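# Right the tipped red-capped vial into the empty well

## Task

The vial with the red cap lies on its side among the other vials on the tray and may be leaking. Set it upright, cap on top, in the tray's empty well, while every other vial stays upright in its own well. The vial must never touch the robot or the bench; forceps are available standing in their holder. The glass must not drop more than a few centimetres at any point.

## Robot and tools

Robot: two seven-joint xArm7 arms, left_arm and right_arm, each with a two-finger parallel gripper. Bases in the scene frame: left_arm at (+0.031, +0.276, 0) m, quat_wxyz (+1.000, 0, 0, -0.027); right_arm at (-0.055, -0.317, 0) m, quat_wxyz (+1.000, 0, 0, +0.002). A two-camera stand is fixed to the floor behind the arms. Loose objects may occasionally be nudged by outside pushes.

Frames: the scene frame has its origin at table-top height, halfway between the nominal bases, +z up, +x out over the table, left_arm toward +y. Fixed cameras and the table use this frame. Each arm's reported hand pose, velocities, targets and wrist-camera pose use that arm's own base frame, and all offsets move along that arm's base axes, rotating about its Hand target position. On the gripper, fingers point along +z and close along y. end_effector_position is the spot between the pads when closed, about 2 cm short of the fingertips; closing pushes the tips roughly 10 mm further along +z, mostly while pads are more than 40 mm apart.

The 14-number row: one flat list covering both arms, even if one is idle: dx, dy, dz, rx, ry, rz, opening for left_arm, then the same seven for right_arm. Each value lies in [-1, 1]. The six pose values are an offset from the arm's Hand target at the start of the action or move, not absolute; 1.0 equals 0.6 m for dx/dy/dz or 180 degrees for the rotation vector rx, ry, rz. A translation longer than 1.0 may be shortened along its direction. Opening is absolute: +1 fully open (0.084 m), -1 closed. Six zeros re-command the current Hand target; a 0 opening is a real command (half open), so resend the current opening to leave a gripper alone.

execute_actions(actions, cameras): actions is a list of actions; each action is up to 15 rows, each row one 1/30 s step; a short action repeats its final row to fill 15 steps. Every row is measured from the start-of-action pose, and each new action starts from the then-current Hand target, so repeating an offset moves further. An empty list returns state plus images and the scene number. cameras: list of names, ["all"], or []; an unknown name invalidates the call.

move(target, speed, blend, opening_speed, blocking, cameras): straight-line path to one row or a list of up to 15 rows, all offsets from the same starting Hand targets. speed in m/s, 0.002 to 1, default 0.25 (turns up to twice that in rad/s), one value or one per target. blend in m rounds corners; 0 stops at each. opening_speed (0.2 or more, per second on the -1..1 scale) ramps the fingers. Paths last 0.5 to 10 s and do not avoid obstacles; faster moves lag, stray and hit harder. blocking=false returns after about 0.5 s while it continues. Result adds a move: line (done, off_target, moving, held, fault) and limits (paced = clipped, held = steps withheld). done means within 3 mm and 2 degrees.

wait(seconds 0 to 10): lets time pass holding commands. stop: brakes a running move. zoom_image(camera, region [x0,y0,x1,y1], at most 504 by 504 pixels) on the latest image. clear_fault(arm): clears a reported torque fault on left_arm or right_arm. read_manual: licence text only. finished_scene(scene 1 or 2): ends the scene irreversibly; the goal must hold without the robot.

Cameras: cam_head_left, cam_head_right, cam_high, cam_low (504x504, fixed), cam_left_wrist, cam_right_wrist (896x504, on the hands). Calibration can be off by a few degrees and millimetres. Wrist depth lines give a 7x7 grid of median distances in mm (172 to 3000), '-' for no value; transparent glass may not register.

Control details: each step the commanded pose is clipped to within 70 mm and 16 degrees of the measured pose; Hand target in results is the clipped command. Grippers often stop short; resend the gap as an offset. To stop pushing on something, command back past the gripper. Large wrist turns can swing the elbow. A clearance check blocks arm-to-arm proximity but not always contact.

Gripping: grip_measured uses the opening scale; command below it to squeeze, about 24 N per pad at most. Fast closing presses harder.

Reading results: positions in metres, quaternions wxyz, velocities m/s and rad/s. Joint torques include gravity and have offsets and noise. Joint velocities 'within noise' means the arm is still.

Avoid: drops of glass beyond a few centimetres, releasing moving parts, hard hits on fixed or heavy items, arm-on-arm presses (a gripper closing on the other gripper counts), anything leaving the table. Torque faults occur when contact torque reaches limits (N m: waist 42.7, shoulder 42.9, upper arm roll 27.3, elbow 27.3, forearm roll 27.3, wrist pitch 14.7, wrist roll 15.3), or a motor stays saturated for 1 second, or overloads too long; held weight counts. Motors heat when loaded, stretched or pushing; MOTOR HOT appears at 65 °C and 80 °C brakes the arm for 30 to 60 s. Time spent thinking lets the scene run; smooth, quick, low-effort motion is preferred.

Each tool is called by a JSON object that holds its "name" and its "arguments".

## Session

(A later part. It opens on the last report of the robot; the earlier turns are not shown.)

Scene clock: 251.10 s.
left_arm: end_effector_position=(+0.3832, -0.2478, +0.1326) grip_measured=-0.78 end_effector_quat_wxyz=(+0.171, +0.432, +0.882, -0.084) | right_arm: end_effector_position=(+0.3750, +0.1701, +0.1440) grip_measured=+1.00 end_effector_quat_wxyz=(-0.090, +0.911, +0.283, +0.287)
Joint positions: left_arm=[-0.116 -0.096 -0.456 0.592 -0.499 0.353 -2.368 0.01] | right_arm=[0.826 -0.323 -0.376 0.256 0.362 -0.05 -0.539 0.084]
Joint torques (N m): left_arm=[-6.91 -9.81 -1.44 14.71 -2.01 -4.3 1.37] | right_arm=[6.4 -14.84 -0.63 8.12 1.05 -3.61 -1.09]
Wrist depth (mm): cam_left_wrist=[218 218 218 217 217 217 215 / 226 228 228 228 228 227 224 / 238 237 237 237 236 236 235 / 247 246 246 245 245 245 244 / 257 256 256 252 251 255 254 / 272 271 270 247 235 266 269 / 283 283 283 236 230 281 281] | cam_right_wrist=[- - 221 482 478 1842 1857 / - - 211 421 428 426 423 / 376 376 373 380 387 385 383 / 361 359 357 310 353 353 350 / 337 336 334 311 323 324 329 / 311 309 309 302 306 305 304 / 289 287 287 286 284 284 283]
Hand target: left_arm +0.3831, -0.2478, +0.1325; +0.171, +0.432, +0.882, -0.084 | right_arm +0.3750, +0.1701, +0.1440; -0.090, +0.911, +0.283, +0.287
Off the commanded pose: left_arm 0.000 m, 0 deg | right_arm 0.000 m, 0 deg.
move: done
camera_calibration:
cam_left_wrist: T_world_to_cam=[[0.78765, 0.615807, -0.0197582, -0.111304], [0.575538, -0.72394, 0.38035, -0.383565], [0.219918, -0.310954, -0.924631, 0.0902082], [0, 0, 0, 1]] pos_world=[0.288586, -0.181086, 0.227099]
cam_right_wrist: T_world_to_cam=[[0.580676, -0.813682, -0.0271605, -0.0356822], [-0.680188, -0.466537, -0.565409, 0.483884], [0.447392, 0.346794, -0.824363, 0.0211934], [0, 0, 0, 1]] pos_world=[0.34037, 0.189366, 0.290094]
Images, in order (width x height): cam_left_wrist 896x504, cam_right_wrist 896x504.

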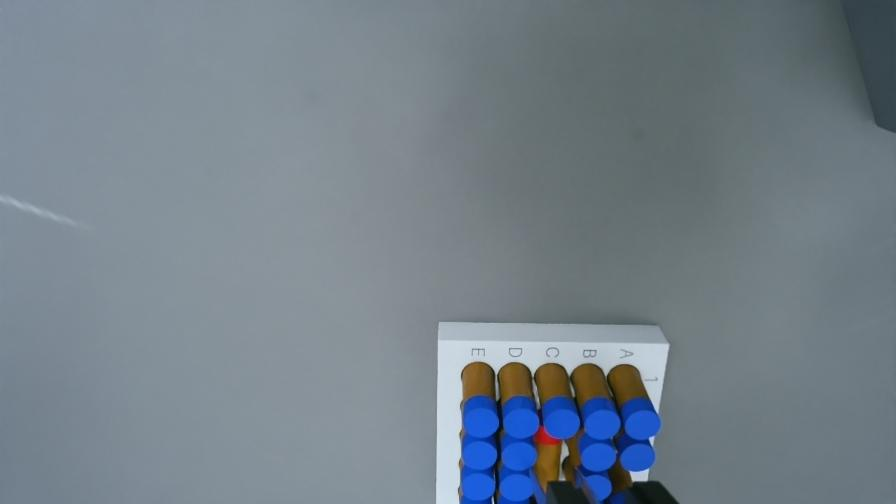

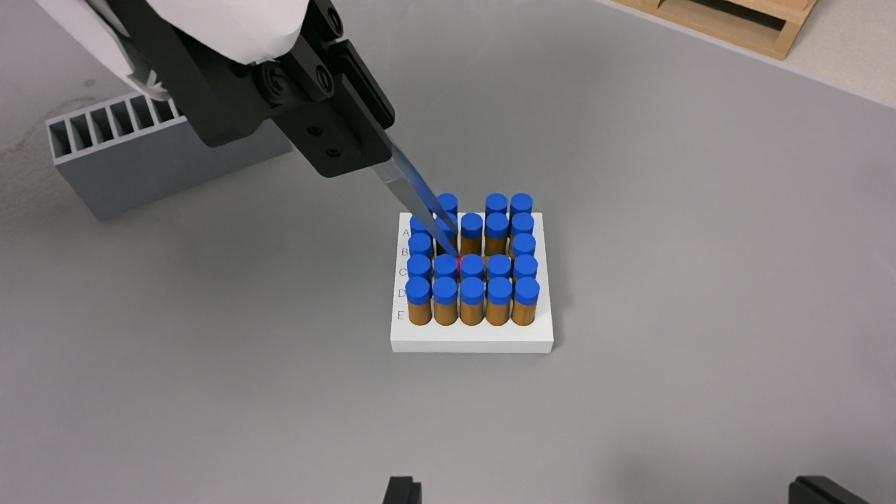

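{"name": "move", "arguments": {"target": [[0.0013,-0.0010,-0.008,0,0,0,-0.755, 0,0,0,0,0,0,1.0],[0.0013,-0.0010,-0.0372,0,0,0,-0.755, 0,0,0,0,0,0,1.0]], "speed": 0.04, "blend": [0.002,0], "cameras": ["cam_left_wrist","cam_right_wrist"]}}

{"name": "zoom_image", "arguments": {"camera": "cam_left_wrist", "region": [470, 374, 620, 504]}}

{"name": "zoom_image", "arguments": {"camera": "cam_right_wrist", "region": [390, 170, 550, 330]}}

Scene clock: 270.13 s.
left_arm: end_effector_position=(+0.3839, -0.2484, +0.1102) grip_measured=-0.78 end_effector_quat_wxyz=(+0.171, +0.432, +0.882, -0.084) | right_arm: end_effector_position=(+0.3750, +0.1701, +0.1440) grip_measured=+1.00 end_effector_quat_wxyz=(-0.090, +0.911, +0.283, +0.287)
Joint positions: left_arm=[-0.122 -0.027 -0.463 0.581 -0.513 0.273 -2.345 0.01] | right_arm=[0.826 -0.323 -0.376 0.256 0.362 -0.05 -0.539 0.084]
Joint torques (N m): left_arm=[-6.71 -10.7 -1.96 13.72 -2.11 -4.45 1.44] | right_arm=[6.44 -14.81 -0.65 8.12 1.14 -3.62 -1.05]
Wrist depth (mm): cam_left_wrist=[197 197 196 196 196 195 195 / 206 203 206 205 205 205 202 / 214 214 213 213 213 212 212 / 222 222 222 222 221 221 221 / 231 231 231 230 230 230 230 / 245 245 244 229 223 236 242 / 256 255 255 234 203 253 253] | cam_right_wrist=[- - 457 482 477 1828 1857 / - - 236 422 428 426 423 / 378 376 235 381 387 384 382 / 360 359 357 315 353 352 350 / 337 336 334 311 323 324 328 / 311 310 308 303 306 305 303 / 289 288 287 286 285 284 283]
Hand target: left_arm +0.3839, -0.2484, +0.1102; +0.171, +0.432, +0.882, -0.084 | right_arm +0.3750, +0.1701, +0.1440; -0.090, +0.911, +0.283, +0.287
Off the commanded pose: left_arm 0.000 m, 0 deg | right_arm 0.000 m, 0 deg.
move: done
camera_calibration:
cam_left_wrist: T_world_to_cam=[[0.78765, 0.615807, -0.0197582, -0.111927], [0.575538, -0.72394, 0.38035, -0.37592], [0.219918, -0.310954, -0.924631, 0.0692484], [0, 0, 0, 1]] pos_world=[0.289286, -0.181686, 0.204799]
cam_right_wrist: T_world_to_cam=[[0.580676, -0.813682, -0.0271605, -0.0356822], [-0.680188, -0.466537, -0.565409, 0.483884], [0.447392, 0.346794, -0.824363, 0.0211934], [0, 0, 0, 1]] pos_world=[0.34037, 0.189366, 0.290094]
Images, in order (width x height): cam_left_wrist 896x504, cam_right_wrist 896x504.

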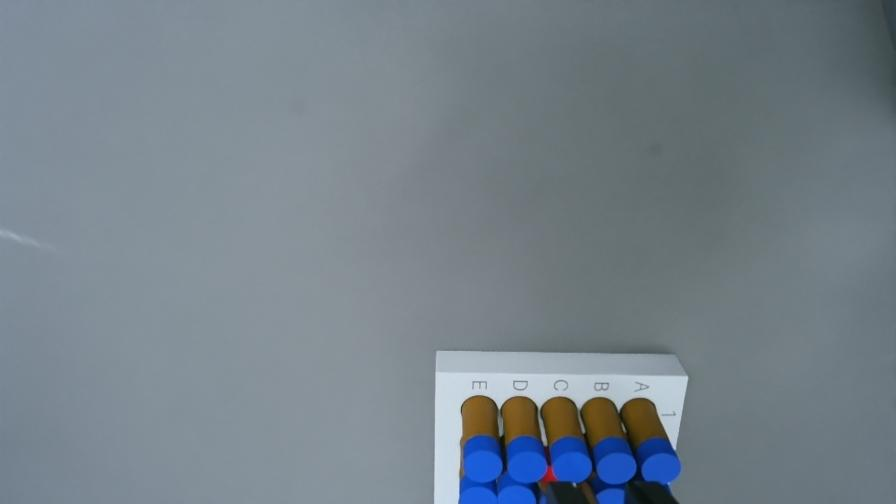

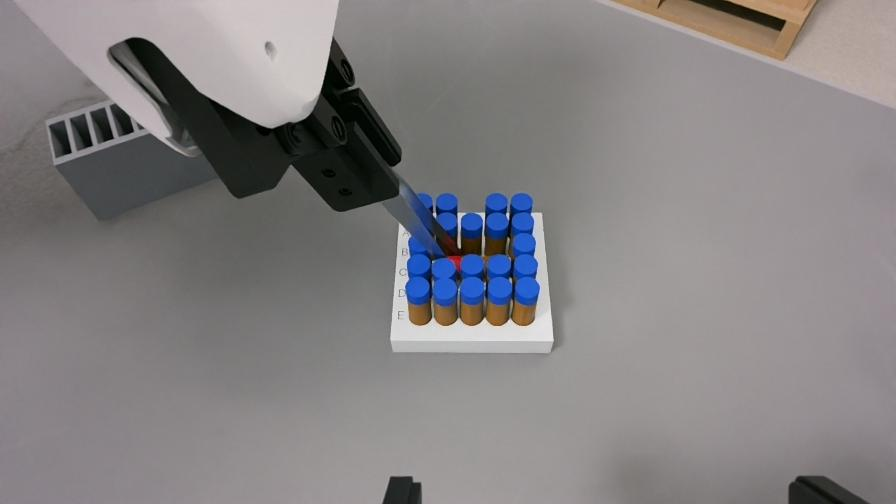

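Scaled by 3.360 from the camera's 896x504 image, which has a finer 1280x720 frame.

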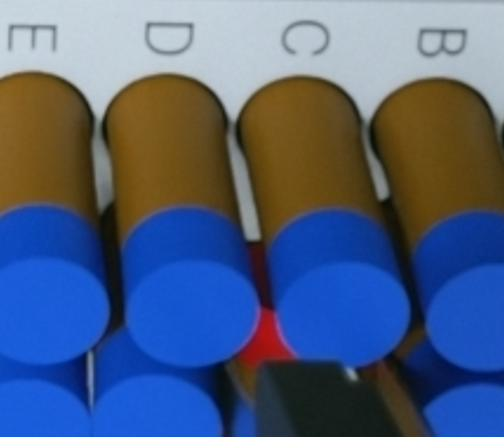

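Scaled by 3.150 from the camera's 896x504 image, which has a finer 1280x720 frame.

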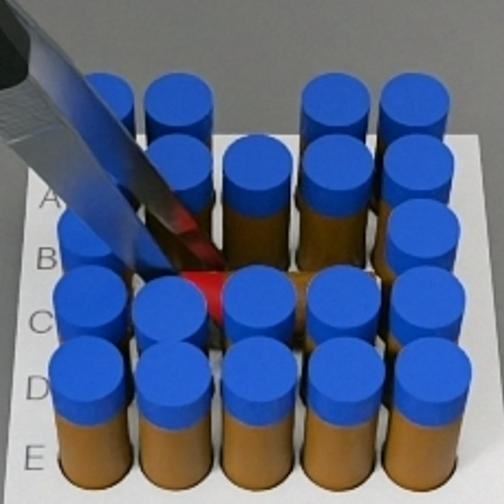

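{"name": "move", "arguments": {"target": [0,0,0,0,0,0,-0.88, 0,0,0,0,0,0,1.0], "speed": 0.04, "opening_speed": 0.2, "cameras": ["cam_right_wrist"]}}

{"name": "zoom_image", "arguments": {"camera": "cam_right_wrist", "region": [390, 170, 550, 330]}}

Scene clock: 275.20 s.
left_arm: end_effector_position=(+0.3839, -0.2484, +0.1102) grip_measured=-0.86 end_effector_quat_wxyz=(+0.171, +0.432, +0.882, -0.084) | right_arm: end_effector_position=(+0.3750, +0.1701, +0.1440) grip_measured=+1.00 end_effector_quat_wxyz=(-0.090, +0.911, +0.283, +0.287)
Joint positions: left_arm=[-0.122 -0.027 -0.463 0.581 -0.513 0.273 -2.345 0.006] | right_arm=[0.826 -0.323 -0.376 0.256 0.362 -0.05 -0.539 0.084]
Joint torques (N m): left_arm=[-6.81 -11 -1.94 13.82 -2.22 -4.3 1.28] | right_arm=[6.33 -14.95 -0.56 8.17 0.94 -3.61 -1.08]
Wrist depth (mm): cam_left_wrist=[197 197 196 196 196 195 195 / 206 203 205 206 206 205 202 / 214 214 213 213 213 213 212 / 222 222 222 221 221 221 220 / 231 231 231 230 230 230 230 / 244 244 244 229 224 236 242 / 256 255 255 234 203 253 253] | cam_right_wrist=[- - 458 483 478 1823 1867 / - - 232 420 429 426 423 / 378 376 246 380 388 385 382 / 361 359 357 313 354 351 350 / 337 336 334 310 323 324 328 / 311 311 309 302 306 305 304 / 288 288 287 286 285 284 282]
Hand target: left_arm +0.3839, -0.2484, +0.1102; +0.171, +0.432, +0.882, -0.084 | right_arm +0.3750, +0.1701, +0.1440; -0.090, +0.911, +0.283, +0.287
Off the commanded pose: left_arm 0.000 m, 0 deg | right_arm 0.000 m, 0 deg.
move: done
camera_calibration:
cam_right_wrist: T_world_to_cam=[[0.580676, -0.813682, -0.0271605, -0.0356822], [-0.680188, -0.466537, -0.565409, 0.483884], [0.447392, 0.346794, -0.824363, 0.0211934], [0, 0, 0, 1]] pos_world=[0.34037, 0.189366, 0.290094]
Images, in order (width x height): cam_right_wrist 896x504.

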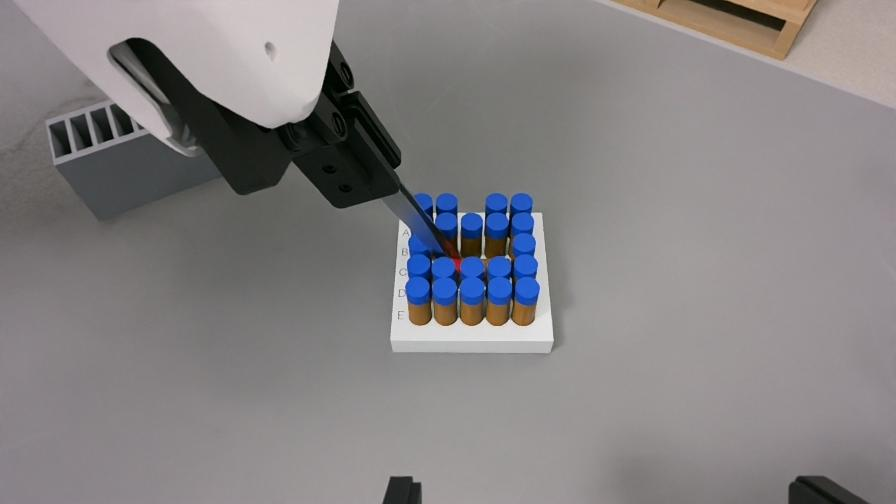

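Scaled by 3.150 from the camera's 896x504 image, which has a finer 1280x720 frame.

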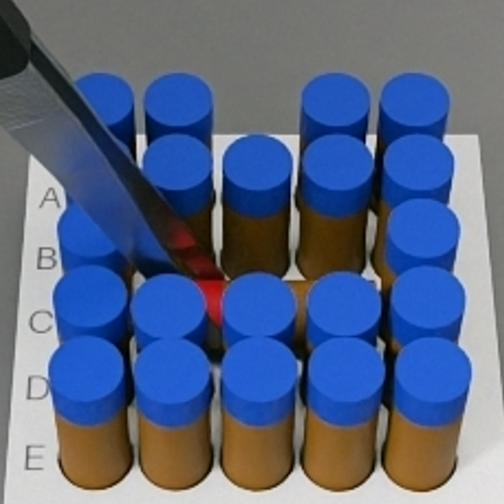

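{"name": "move", "arguments": {"target": [0,0,0.0133,0,0,0,-0.88, 0,0,0,0,0,0,1.0], "speed": 0.03, "cameras": ["cam_right_wrist"]}}

{"name": "zoom_image", "arguments": {"camera": "cam_right_wrist", "region": [390, 170, 550, 330]}}

Scene clock: 282.10 s.
left_arm: end_effector_position=(+0.3839, -0.2484, +0.1181) grip_measured=-0.86 end_effector_quat_wxyz=(+0.171, +0.432, +0.882, -0.084) | right_arm: end_effector_position=(+0.3750, +0.1701, +0.1440) grip_measured=+1.00 end_effector_quat_wxyz=(-0.090, +0.911, +0.283, +0.287)
Joint positions: left_arm=[-0.119 -0.051 -0.461 0.585 -0.506 0.301 -2.355 0.006] | right_arm=[0.826 -0.323 -0.376 0.256 0.362 -0.05 -0.539 0.084]
Joint torques (N m): left_arm=[6.34 -26.01 2.22 22.28 2.39 0.12 -1.69] | right_arm=[6.09 -14.74 -0.56 8.13 1.04 -3.55 -1.04]
Wrist depth (mm): cam_left_wrist=[204 204 204 204 203 202 203 / 212 214 214 213 213 213 210 / 222 222 222 221 221 221 220 / 231 230 231 230 230 229 229 / 240 240 239 239 239 238 238 / 254 254 253 233 230 248 252 / 265 265 265 216 209 264 263] | cam_right_wrist=[- - 458 482 479 1828 1852 / - - 221 421 429 427 424 / 378 375 256 380 387 384 382 / 361 359 357 313 353 352 350 / 337 336 334 311 323 324 328 / 311 310 308 303 306 305 303 / 289 288 287 286 284 284 283]
Hand target: left_arm +0.3839, -0.2484, +0.1182; +0.171, +0.432, +0.882, -0.084 | right_arm +0.3750, +0.1701, +0.1440; -0.090, +0.911, +0.283, +0.287
Off the commanded pose: left_arm 0.000 m, 0 deg | right_arm 0.000 m, 0 deg.
move: done
camera_calibration:
cam_right_wrist: T_world_to_cam=[[0.580676, -0.813682, -0.0271605, -0.0356822], [-0.680188, -0.466537, -0.565409, 0.483884], [0.447392, 0.346794, -0.824363, 0.0211934], [0, 0, 0, 1]] pos_world=[0.34037, 0.189366, 0.290094]
Images, in order (width x height): cam_right_wrist 896x504.

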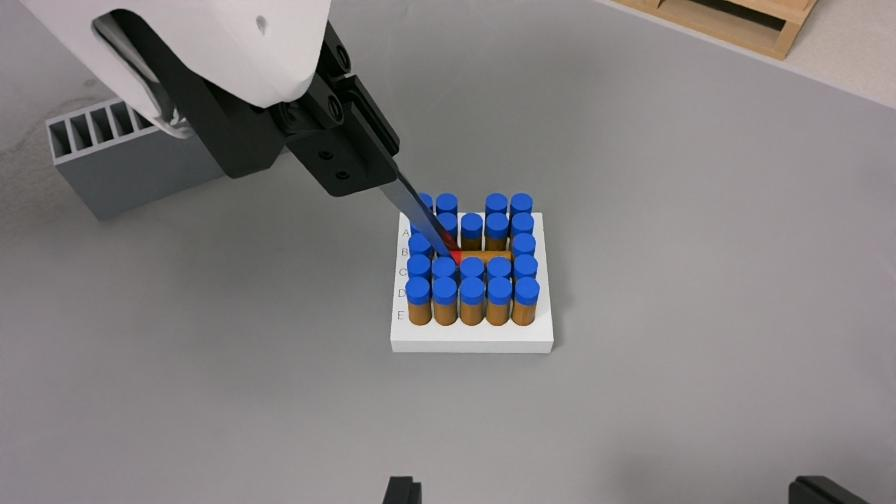

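Scaled by 3.150 from the camera's 896x504 image, which has a finer 1280x720 frame.

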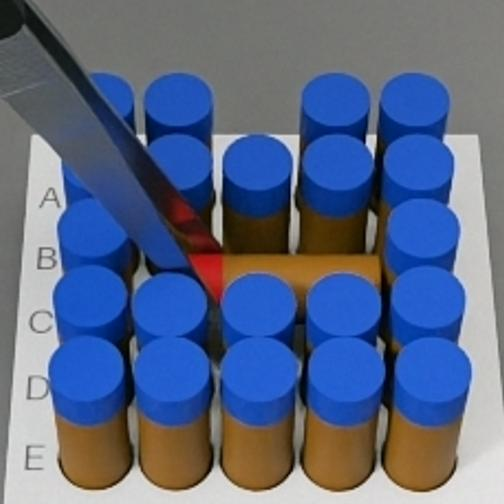

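{"name": "move", "arguments": {"target": [0,0,0.1117,0,0,0,-0.89, 0,0,0,0,0,0,1.0], "speed": 0.05, "cameras": ["cam_left_wrist","cam_right_wrist"]}}

{"name": "zoom_image", "arguments": {"camera": "cam_right_wrist", "region": [370, 110, 550, 290]}}

{"name": "zoom_image", "arguments": {"camera": "cam_left_wrist", "region": [440, 324, 640, 504]}}

Scene clock: 287.97 s.
left_arm: end_effector_position=(+0.3839, -0.2484, +0.1851) grip_measured=-0.86 end_effector_quat_wxyz=(+0.171, +0.432, +0.882, -0.084) | right_arm: end_effector_position=(+0.3750, +0.1701, +0.1440) grip_measured=+1.00 end_effector_quat_wxyz=(-0.090, +0.911, +0.283, +0.287)
Joint positions: left_arm=[-0.101 -0.222 -0.439 0.651 -0.46 0.535 -2.417 0.006] | right_arm=[0.826 -0.323 -0.376 0.256 0.362 -0.05 -0.539 0.084]
Joint torques (N m): left_arm=[6.45 -23.85 3.6 24.52 2.19 -0.05 -1.78] | right_arm=[6.16 -14.84 -0.58 8.2 1.09 -3.5 -1.06]
Wrist depth (mm): cam_left_wrist=[269 268 268 267 267 267 237 / 278 281 281 280 277 280 276 / 292 292 291 291 291 290 289 / 304 303 303 298 298 302 300 / 316 315 314 310 284 314 313 / 335 333 333 324 305 332 330 / 350 349 349 348 341 347 345] | cam_right_wrist=[478 - 192 470 478 1842 1877 / 428 364 411 420 428 426 423 / 377 376 384 325 387 385 383 / 360 358 357 314 353 352 351 / 337 336 334 310 323 325 329 / 311 310 309 303 306 304 304 / 289 288 287 286 284 284 283]
Hand target: left_arm +0.3839, -0.2484, +0.1852; +0.171, +0.432, +0.882, -0.084 | right_arm +0.3750, +0.1701, +0.1440; -0.090, +0.911, +0.283, +0.287
Off the commanded pose: left_arm 0.000 m, 0 deg | right_arm 0.000 m, 0 deg.
move: done
camera_calibration:
cam_left_wrist: T_world_to_cam=[[0.78765, 0.615807, -0.0197582, -0.110447], [0.575538, -0.72394, 0.38035, -0.404409], [0.219918, -0.310954, -0.924631, 0.138503], [0, 0, 0, 1]] pos_world=[0.289286, -0.181686, 0.279699]
cam_right_wrist: T_world_to_cam=[[0.580676, -0.813682, -0.0271605, -0.0356822], [-0.680188, -0.466537, -0.565409, 0.483884], [0.447392, 0.346794, -0.824363, 0.0211934], [0, 0, 0, 1]] pos_world=[0.34037, 0.189366, 0.290094]
Images, in order (width x height): cam_left_wrist 896x504, cam_right_wrist 896x504.

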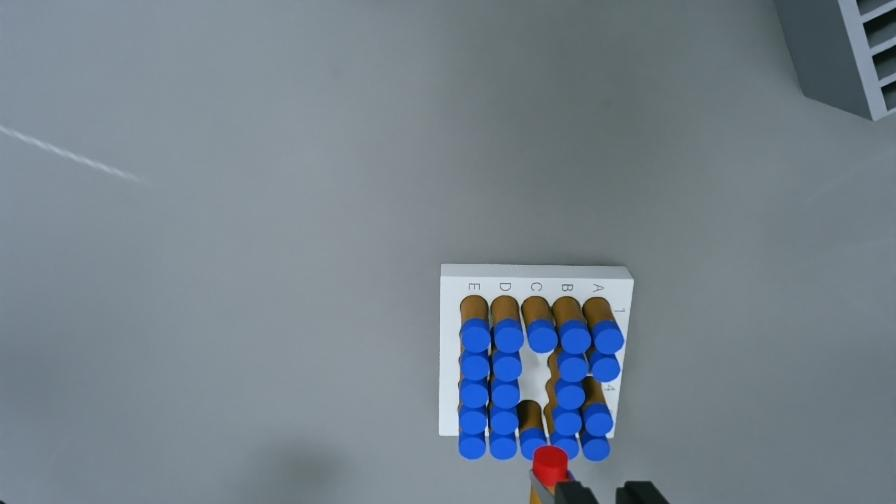

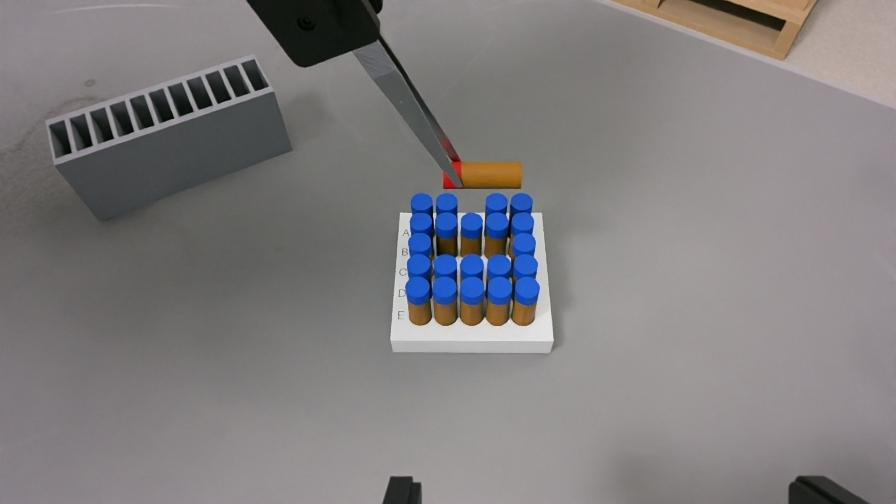

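Scaled by 2.800 from the camera's 896x504 image, which has a finer 1280x720 frame.

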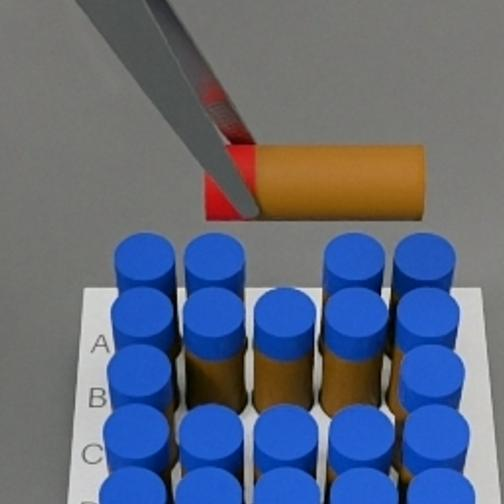

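Scaled by 2.520 from the camera's 896x504 image, which has a finer 1280x720 frame.

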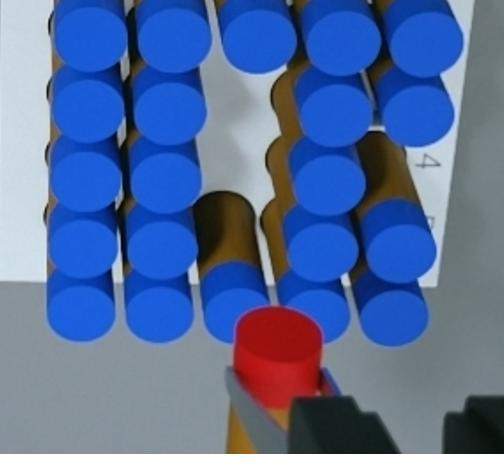

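{"name": "move", "arguments": {"target": [0.1158,-0.0710,0.025,0,0,-0.75,-0.89, -0.0393,-0.0272,0.0683,0,0,0,-0.9], "speed": 0.25, "cameras": ["cam_left_wrist","cam_right_wrist","cam_low"]}}

{"name": "zoom_image", "arguments": {"camera": "cam_right_wrist", "region": [370, 50, 590, 270]}}

Scene clock: 340.23 s.
left_arm: end_effector_position=(+0.4534, -0.2910, +0.2002) grip_measured=-0.86 end_effector_quat_wxyz=(-0.012, +0.980, -0.061, -0.190) | right_arm: end_effector_position=(+0.3514, +0.1538, +0.1850) grip_measured=-0.92 end_effector_quat_wxyz=(-0.090, +0.911, +0.283, +0.287)
Joint positions: left_arm=[-0.224 0.609 -0.414 1.854 0.058 1.632 -0.492 0.006] | right_arm=[0.532 -0.578 -0.14 0.204 0.251 0.184 -0.445 0.003]
Joint torques (N m): left_arm=[-6.95 -30.28 -7.1 24.41 1.99 1.38 1.27] | right_arm=[-6.8 -11.84 4.41 9.7 -1.8 -0.98 1.35]
Wrist depth (mm): cam_left_wrist=[281 280 281 280 280 280 279 / 290 294 294 293 294 294 289 / 305 306 305 305 305 305 305 / 318 318 317 313 302 317 317 / 327 326 331 296 289 330 330 / 296 341 351 345 345 350 349 / 311 361 366 366 360 366 367] | cam_right_wrist=[561 556 553 521 533 1924 1930 / 498 486 482 479 489 486 1745 / 441 417 438 434 441 440 436 / 412 410 406 363 403 402 399 / 385 383 381 358 372 376 375 / 355 353 353 351 349 342 346 / 330 329 328 332 326 323 322]
Hand target: left_arm +0.4534, -0.2910, +0.2002; -0.013, +0.980, -0.061, -0.190 | right_arm +0.3514, +0.1538, +0.1850; -0.090, +0.911, +0.283, +0.287
Off the commanded pose: left_arm 0.000 m, 0 deg | right_arm 0.000 m, 0 deg.
move: done
camera_calibration:
cam_left_wrist: T_world_to_cam=[[-0.12143, -0.992403, -0.019775, -0.194572], [-0.918898, 0.104858, 0.380305, 0.43788], [-0.375342, 0.0643517, -0.92465, 0.502974], [0, 0, 0, 1]] pos_world=[0.567527, -0.271376, 0.294699]
cam_right_wrist: T_world_to_cam=[[0.580676, -0.813682, -0.0271605, -0.0341884], [-0.680188, -0.466537, -0.565409, 0.48342], [0.447392, 0.346794, -0.824363, 0.0710763], [0, 0, 0, 1]] pos_world=[0.31687, 0.173066, 0.330994]
Images, in order (width x height): cam_low 504x504, cam_left_wrist 896x504, cam_right_wrist 896x504.

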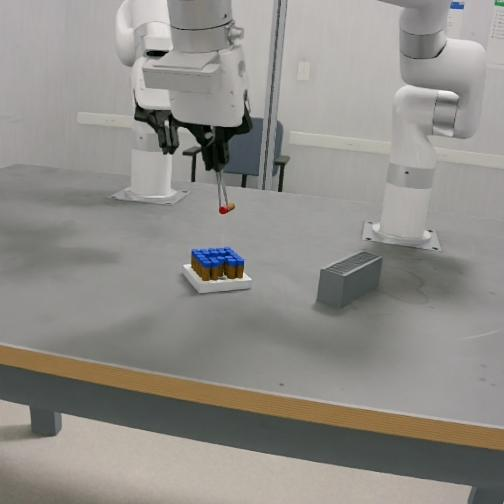

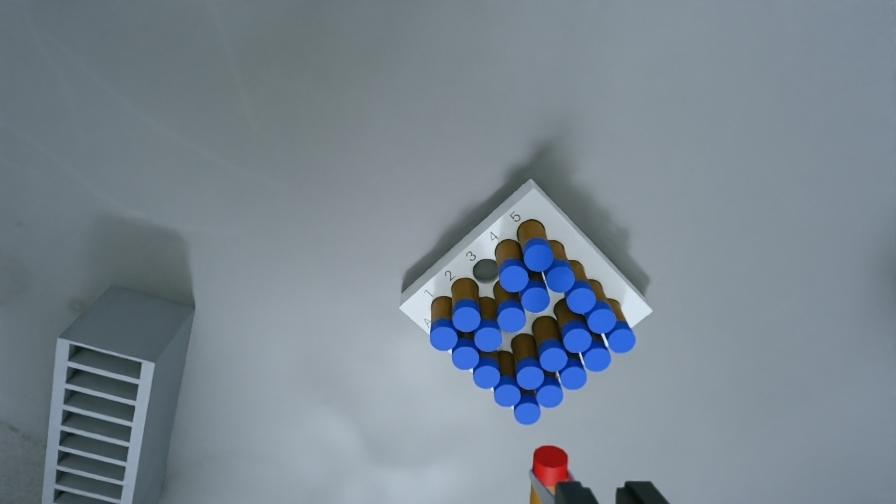

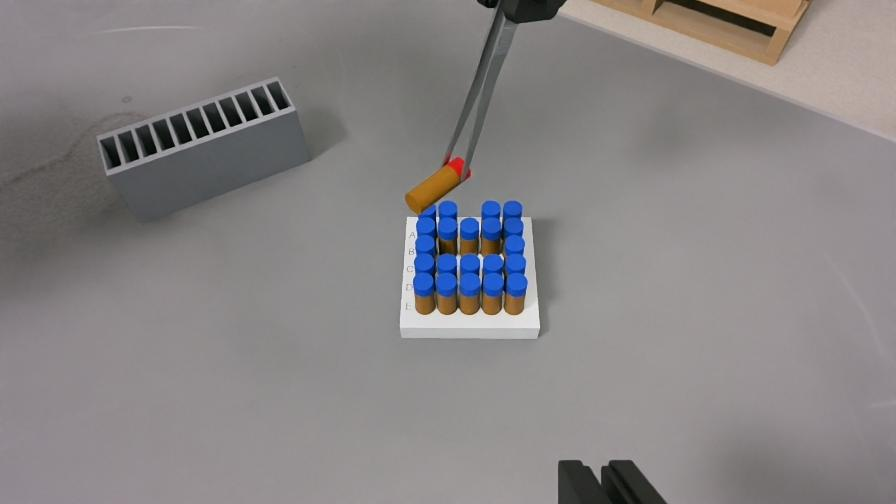

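Scaled by 2.291 from the camera's 896x504 image, which has a finer 1280x720 frame.

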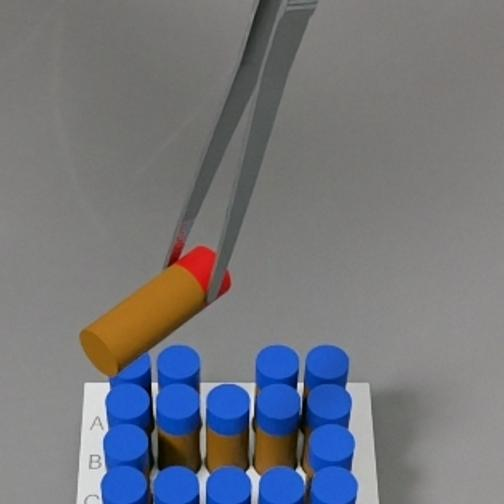

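{"name": "move", "arguments": {"target": [[-0.0878,0.0108,0.0203,-0.0203,-0.1654,0,-0.89, 0,0,0,0,0,0,-0.9],[-0.1715,0.0210,-0.0042,-0.0406,-0.3308,0,-0.89, 0,0,0,0,0,0,-0.9],[-0.2287,0.0280,-0.0682,-0.0610,-0.4963,0,-0.89, 0,0,0,0,0,0,-0.9]], "speed": 0.12, "blend": [0.01,0.01,0], "cameras": ["all"]}}

{"name": "zoom_image", "arguments": {"camera": "cam_right_wrist", "region": [350, 50, 590, 290]}}

{"name": "zoom_image", "arguments": {"camera": "cam_left_wrist", "region": [440, 344, 640, 504]}}

Scene clock: 379.43 s.
left_arm: end_effector_position=(+0.3162, -0.2742, +0.1593) grip_measured=-0.86 end_effector_quat_wxyz=(+0.033, +0.828, -0.051, +0.558) | right_arm: end_effector_position=(+0.3514, +0.1538, +0.1850) grip_measured=-0.92 end_effector_quat_wxyz=(-0.090, +0.911, +0.283, +0.287)
Joint positions: left_arm=[0.382 -1.254 -1.498 0.212 0.511 -0.279 -1.845 0.006] | right_arm=[0.532 -0.578 -0.14 0.204 0.251 0.184 -0.445 0.003]
Joint torques (N m): left_arm=[-6.81 1.98 11.81 1.07 -3.85 -2.2 -1.57] | right_arm=[-6.64 -11.81 4.29 10 -1.61 -0.91 1.32]
Wrist depth (mm): cam_left_wrist=[2510 2556 2675 2738 2828 2935 2547 / 2644 2685 2782 2839 1513 1571 1550 / 2654 2325 2325 - - - 2566 / 2738 1877 1914 2999 2948 2948 2604 / 2271 1908 1962 2372 1564 573 573 / 457 481 457 482 482 481 458 / 399 398 398 399 398 398 399] | cam_right_wrist=[561 556 554 552 532 1919 1930 / 500 487 483 491 489 486 1736 / 207 202 244 424 441 440 437 / - 184 398 363 403 402 400 / - 375 382 359 371 377 375 / - 347 351 351 349 342 346 / - 324 327 332 326 324 323]
Hand target: left_arm +0.3162, -0.2742, +0.1593; +0.033, +0.827, -0.051, +0.558 | right_arm +0.3514, +0.1538, +0.1850; -0.090, +0.911, +0.283, +0.287
Off the commanded pose: left_arm 0.000 m, 0 deg | right_arm 0.000 m, 0 deg.
move: done
camera_calibration:
cam_left_wrist: T_world_to_cam=[[-0.10231, -0.994752, 0.000446062, -0.205276], [-0.378473, 0.0385113, -0.924811, 0.344402], [0.91994, -0.0947866, -0.380428, -0.127301], [0, 0, 0, 1]] pos_world=[0.226455, -0.229529, 0.27017]
cam_right_wrist: T_world_to_cam=[[0.580676, -0.813682, -0.0271605, -0.0341884], [-0.680188, -0.466537, -0.565409, 0.48342], [0.447392, 0.346794, -0.824363, 0.0710763], [0, 0, 0, 1]] pos_world=[0.31687, 0.173066, 0.330994]

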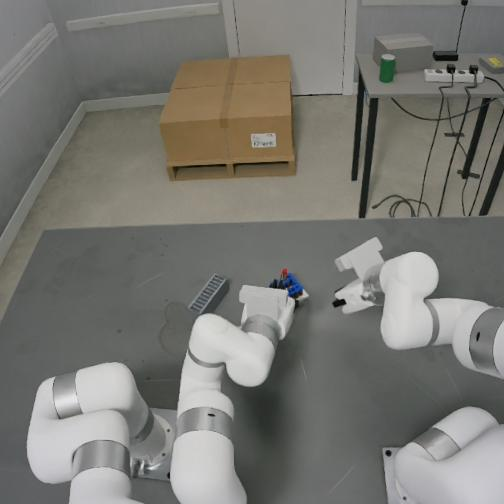

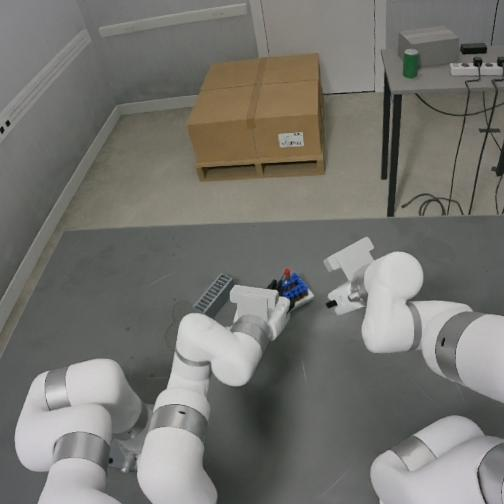

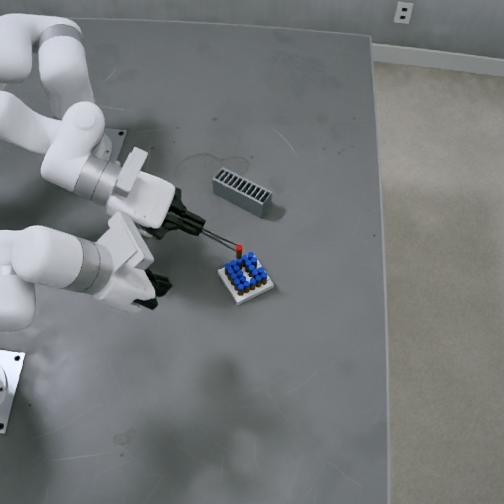

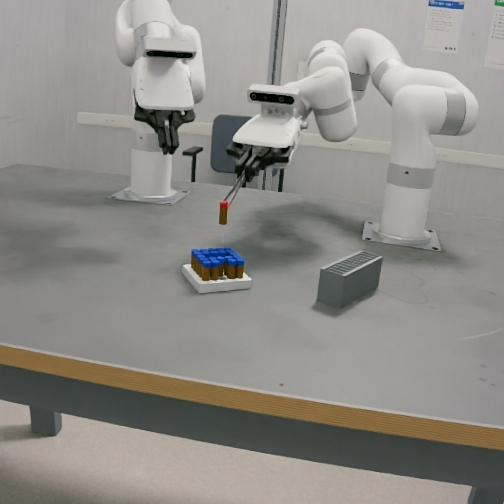

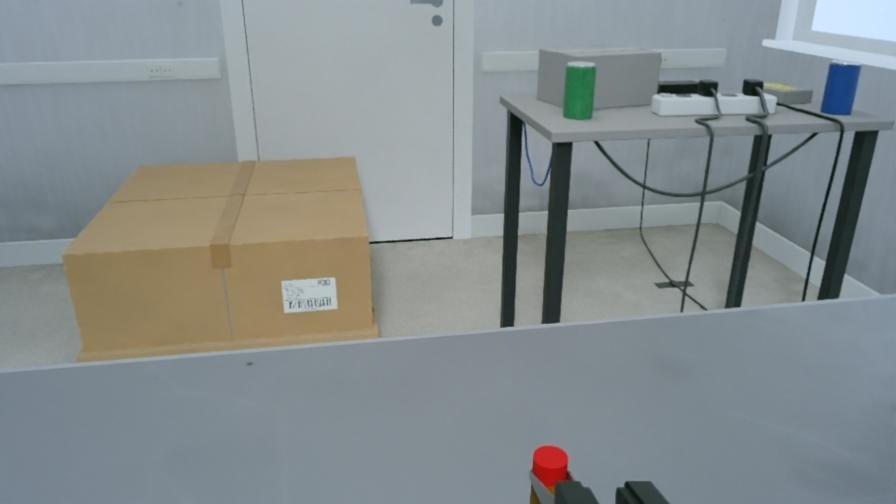

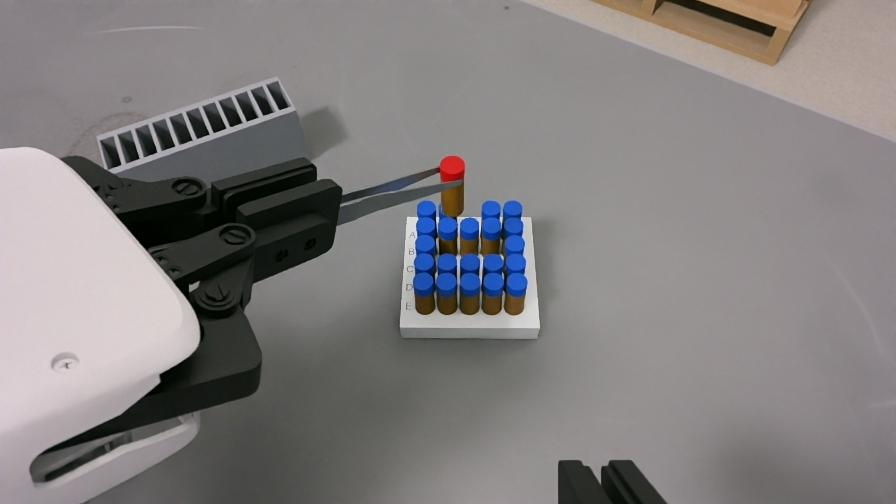

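Scaled by 2.100 from the camera's 896x504 image, which has a finer 1280x720 frame.

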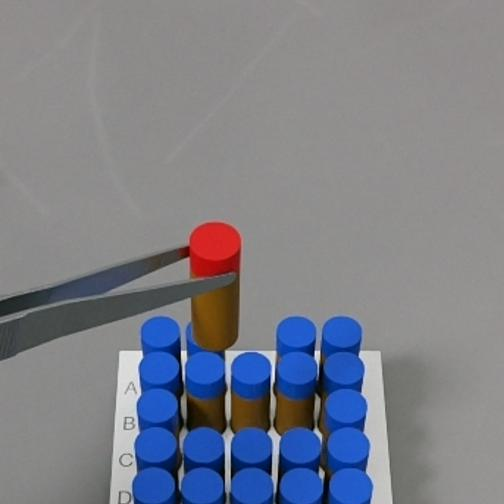

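Scaled by 2.520 from the camera's 896x504 image, which has a finer 1280x720 frame.

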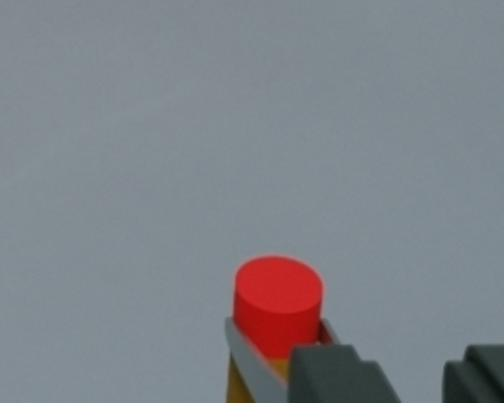

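{"name": "move", "arguments": {"target": [0.0322,-0.0070,-0.0642,0,0,0,-0.89, 0,0,0,0,0,0,-0.9], "speed": 0.06, "cameras": ["cam_left_wrist","cam_right_wrist","cam_high","cam_low"]}}

{"name": "zoom_image", "arguments": {"camera": "cam_right_wrist", "region": [390, 150, 550, 310]}}

{"name": "zoom_image", "arguments": {"camera": "cam_left_wrist", "region": [460, 384, 640, 504]}}

{"name": "zoom_image", "arguments": {"camera": "cam_high", "region": [215, 230, 285, 310]}}

{"name": "zoom_image", "arguments": {"camera": "cam_low", "region": [170, 210, 270, 310]}}

Scene clock: 400.60 s.
left_arm: end_effector_position=(+0.3355, -0.2784, +0.1208) grip_measured=-0.86 end_effector_quat_wxyz=(+0.033, +0.827, -0.051, +0.558) | right_arm: end_effector_position=(+0.3514, +0.1538, +0.1850) grip_measured=-0.92 end_effector_quat_wxyz=(-0.090, +0.911, +0.283, +0.287)
Joint positions: left_arm=[0.546 -1.38 -1.68 0.275 0.433 -0.405 -1.938 0.006] | right_arm=[0.532 -0.578 -0.14 0.204 0.251 0.184 -0.445 0.003]
Joint torques (N m): left_arm=[6.34 4.15 12.98 5.09 -4.06 -2.14 -1.68] | right_arm=[-6.59 -11.66 4.37 10.04 -1.71 -1.03 1.26]
Wrist depth (mm): cam_left_wrist=[2492 2556 2634 2749 1702 2899 2510 / 2556 2634 2839 2828 1509 1506 1630 / 2675 2206 2213 2923 - - 2538 / 2644 1862 1882 2816 2828 2793 2333 / 1828 1828 491 490 491 492 492 / 392 393 414 413 414 414 393 / 342 342 342 342 341 342 343] | cam_right_wrist=[559 556 555 549 532 1914 1930 / 499 486 481 491 488 486 1719 / 441 408 438 445 441 439 437 / 195 207 242 349 403 402 400 / - 186 227 359 372 377 374 / - 175 339 351 349 342 347 / - 317 322 332 325 323 322]
Hand target: left_arm +0.3355, -0.2784, +0.1208; +0.033, +0.827, -0.051, +0.558 | right_arm +0.3514, +0.1538, +0.1850; -0.090, +0.911, +0.283, +0.287
Off the commanded pose: left_arm 0.000 m, 0 deg | right_arm 0.000 m, 0 deg.
move: done
camera_calibration:
cam_left_wrist: T_world_to_cam=[[-0.102315, -0.994752, 0.000436575, -0.207459], [-0.378387, 0.038513, -0.924846, 0.316251], [0.919975, -0.0947908, -0.380342, -0.16013], [0, 0, 0, 1]] pos_world=[0.245755, -0.233729, 0.23167]
cam_right_wrist: T_world_to_cam=[[0.580676, -0.813682, -0.0271605, -0.0341884], [-0.680188, -0.466537, -0.565409, 0.48342], [0.447392, 0.346794, -0.824363, 0.0710763], [0, 0, 0, 1]] pos_world=[0.31687, 0.173066, 0.330994]
Images, in order (width x height): cam_high 504x504, cam_low 504x504, cam_left_wrist 896x504, cam_right_wrist 896x504.

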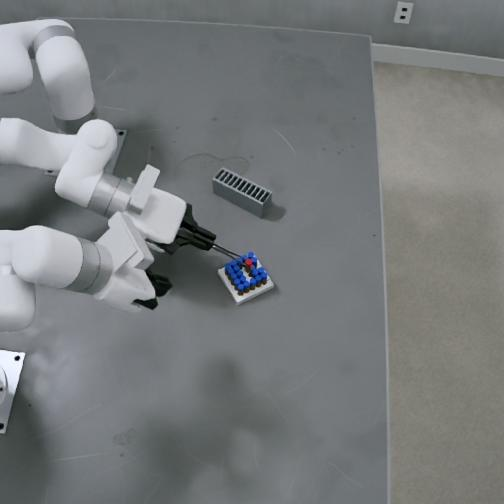

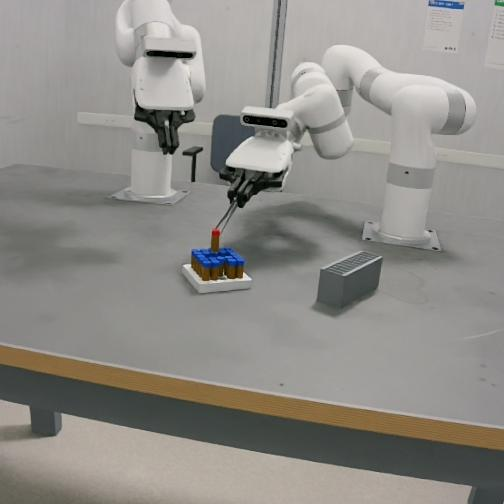

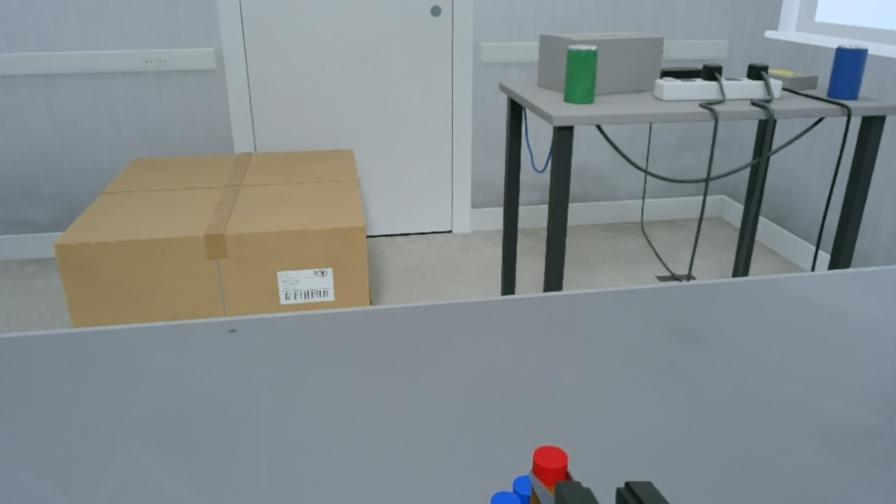

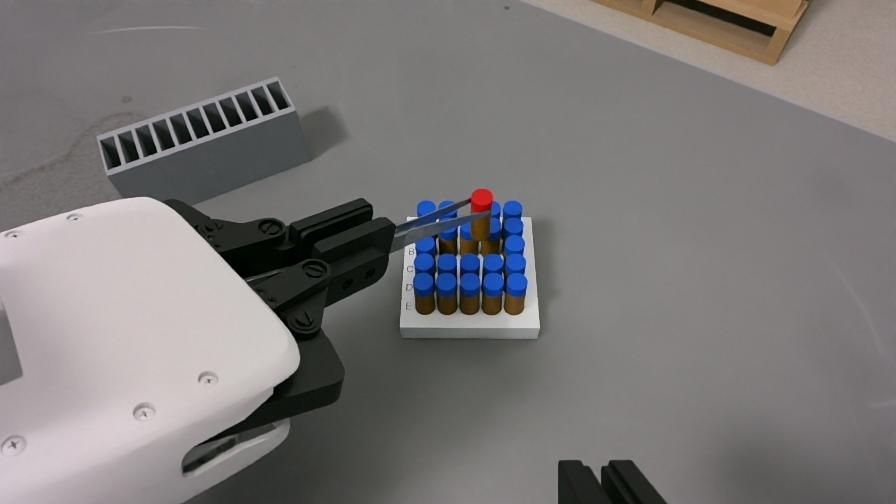

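Scaled by 3.150 from the camera's 896x504 image, which has a finer 1280x720 frame.

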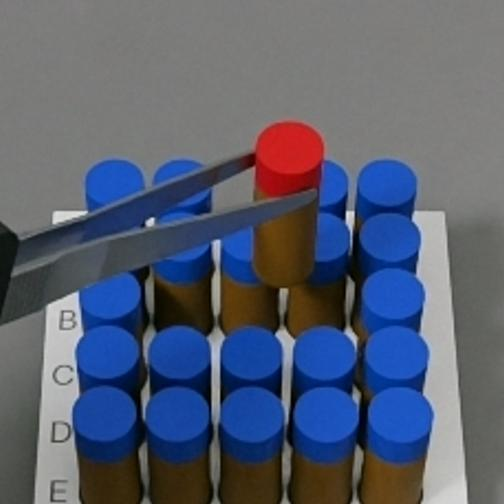

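Scaled by 2.800 from the camera's 896x504 image, which has a finer 1280x720 frame.

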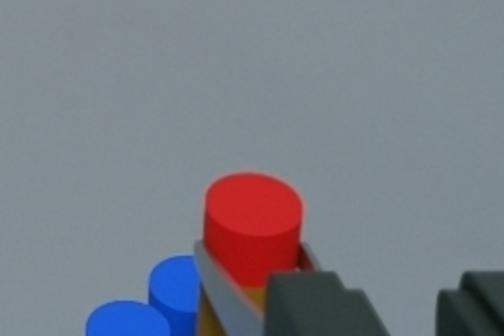

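Scaled by 6.300 from the camera's 504x504 image, which has a finer 720x720 frame.

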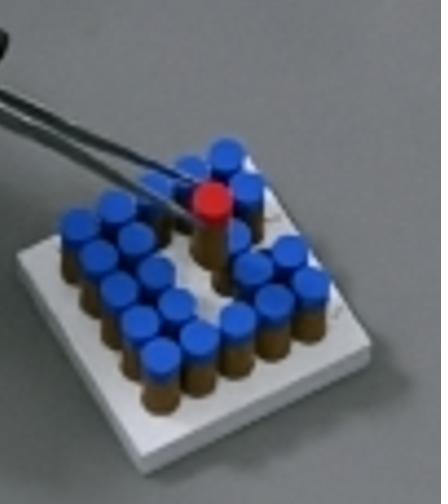

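Scaled by 5.040 from the camera's 504x504 image, which has a finer 720x720 frame.

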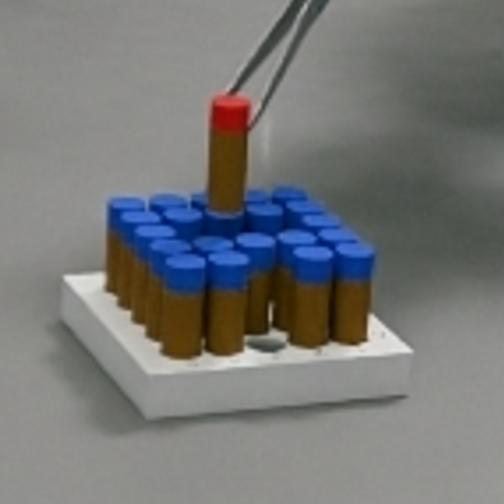

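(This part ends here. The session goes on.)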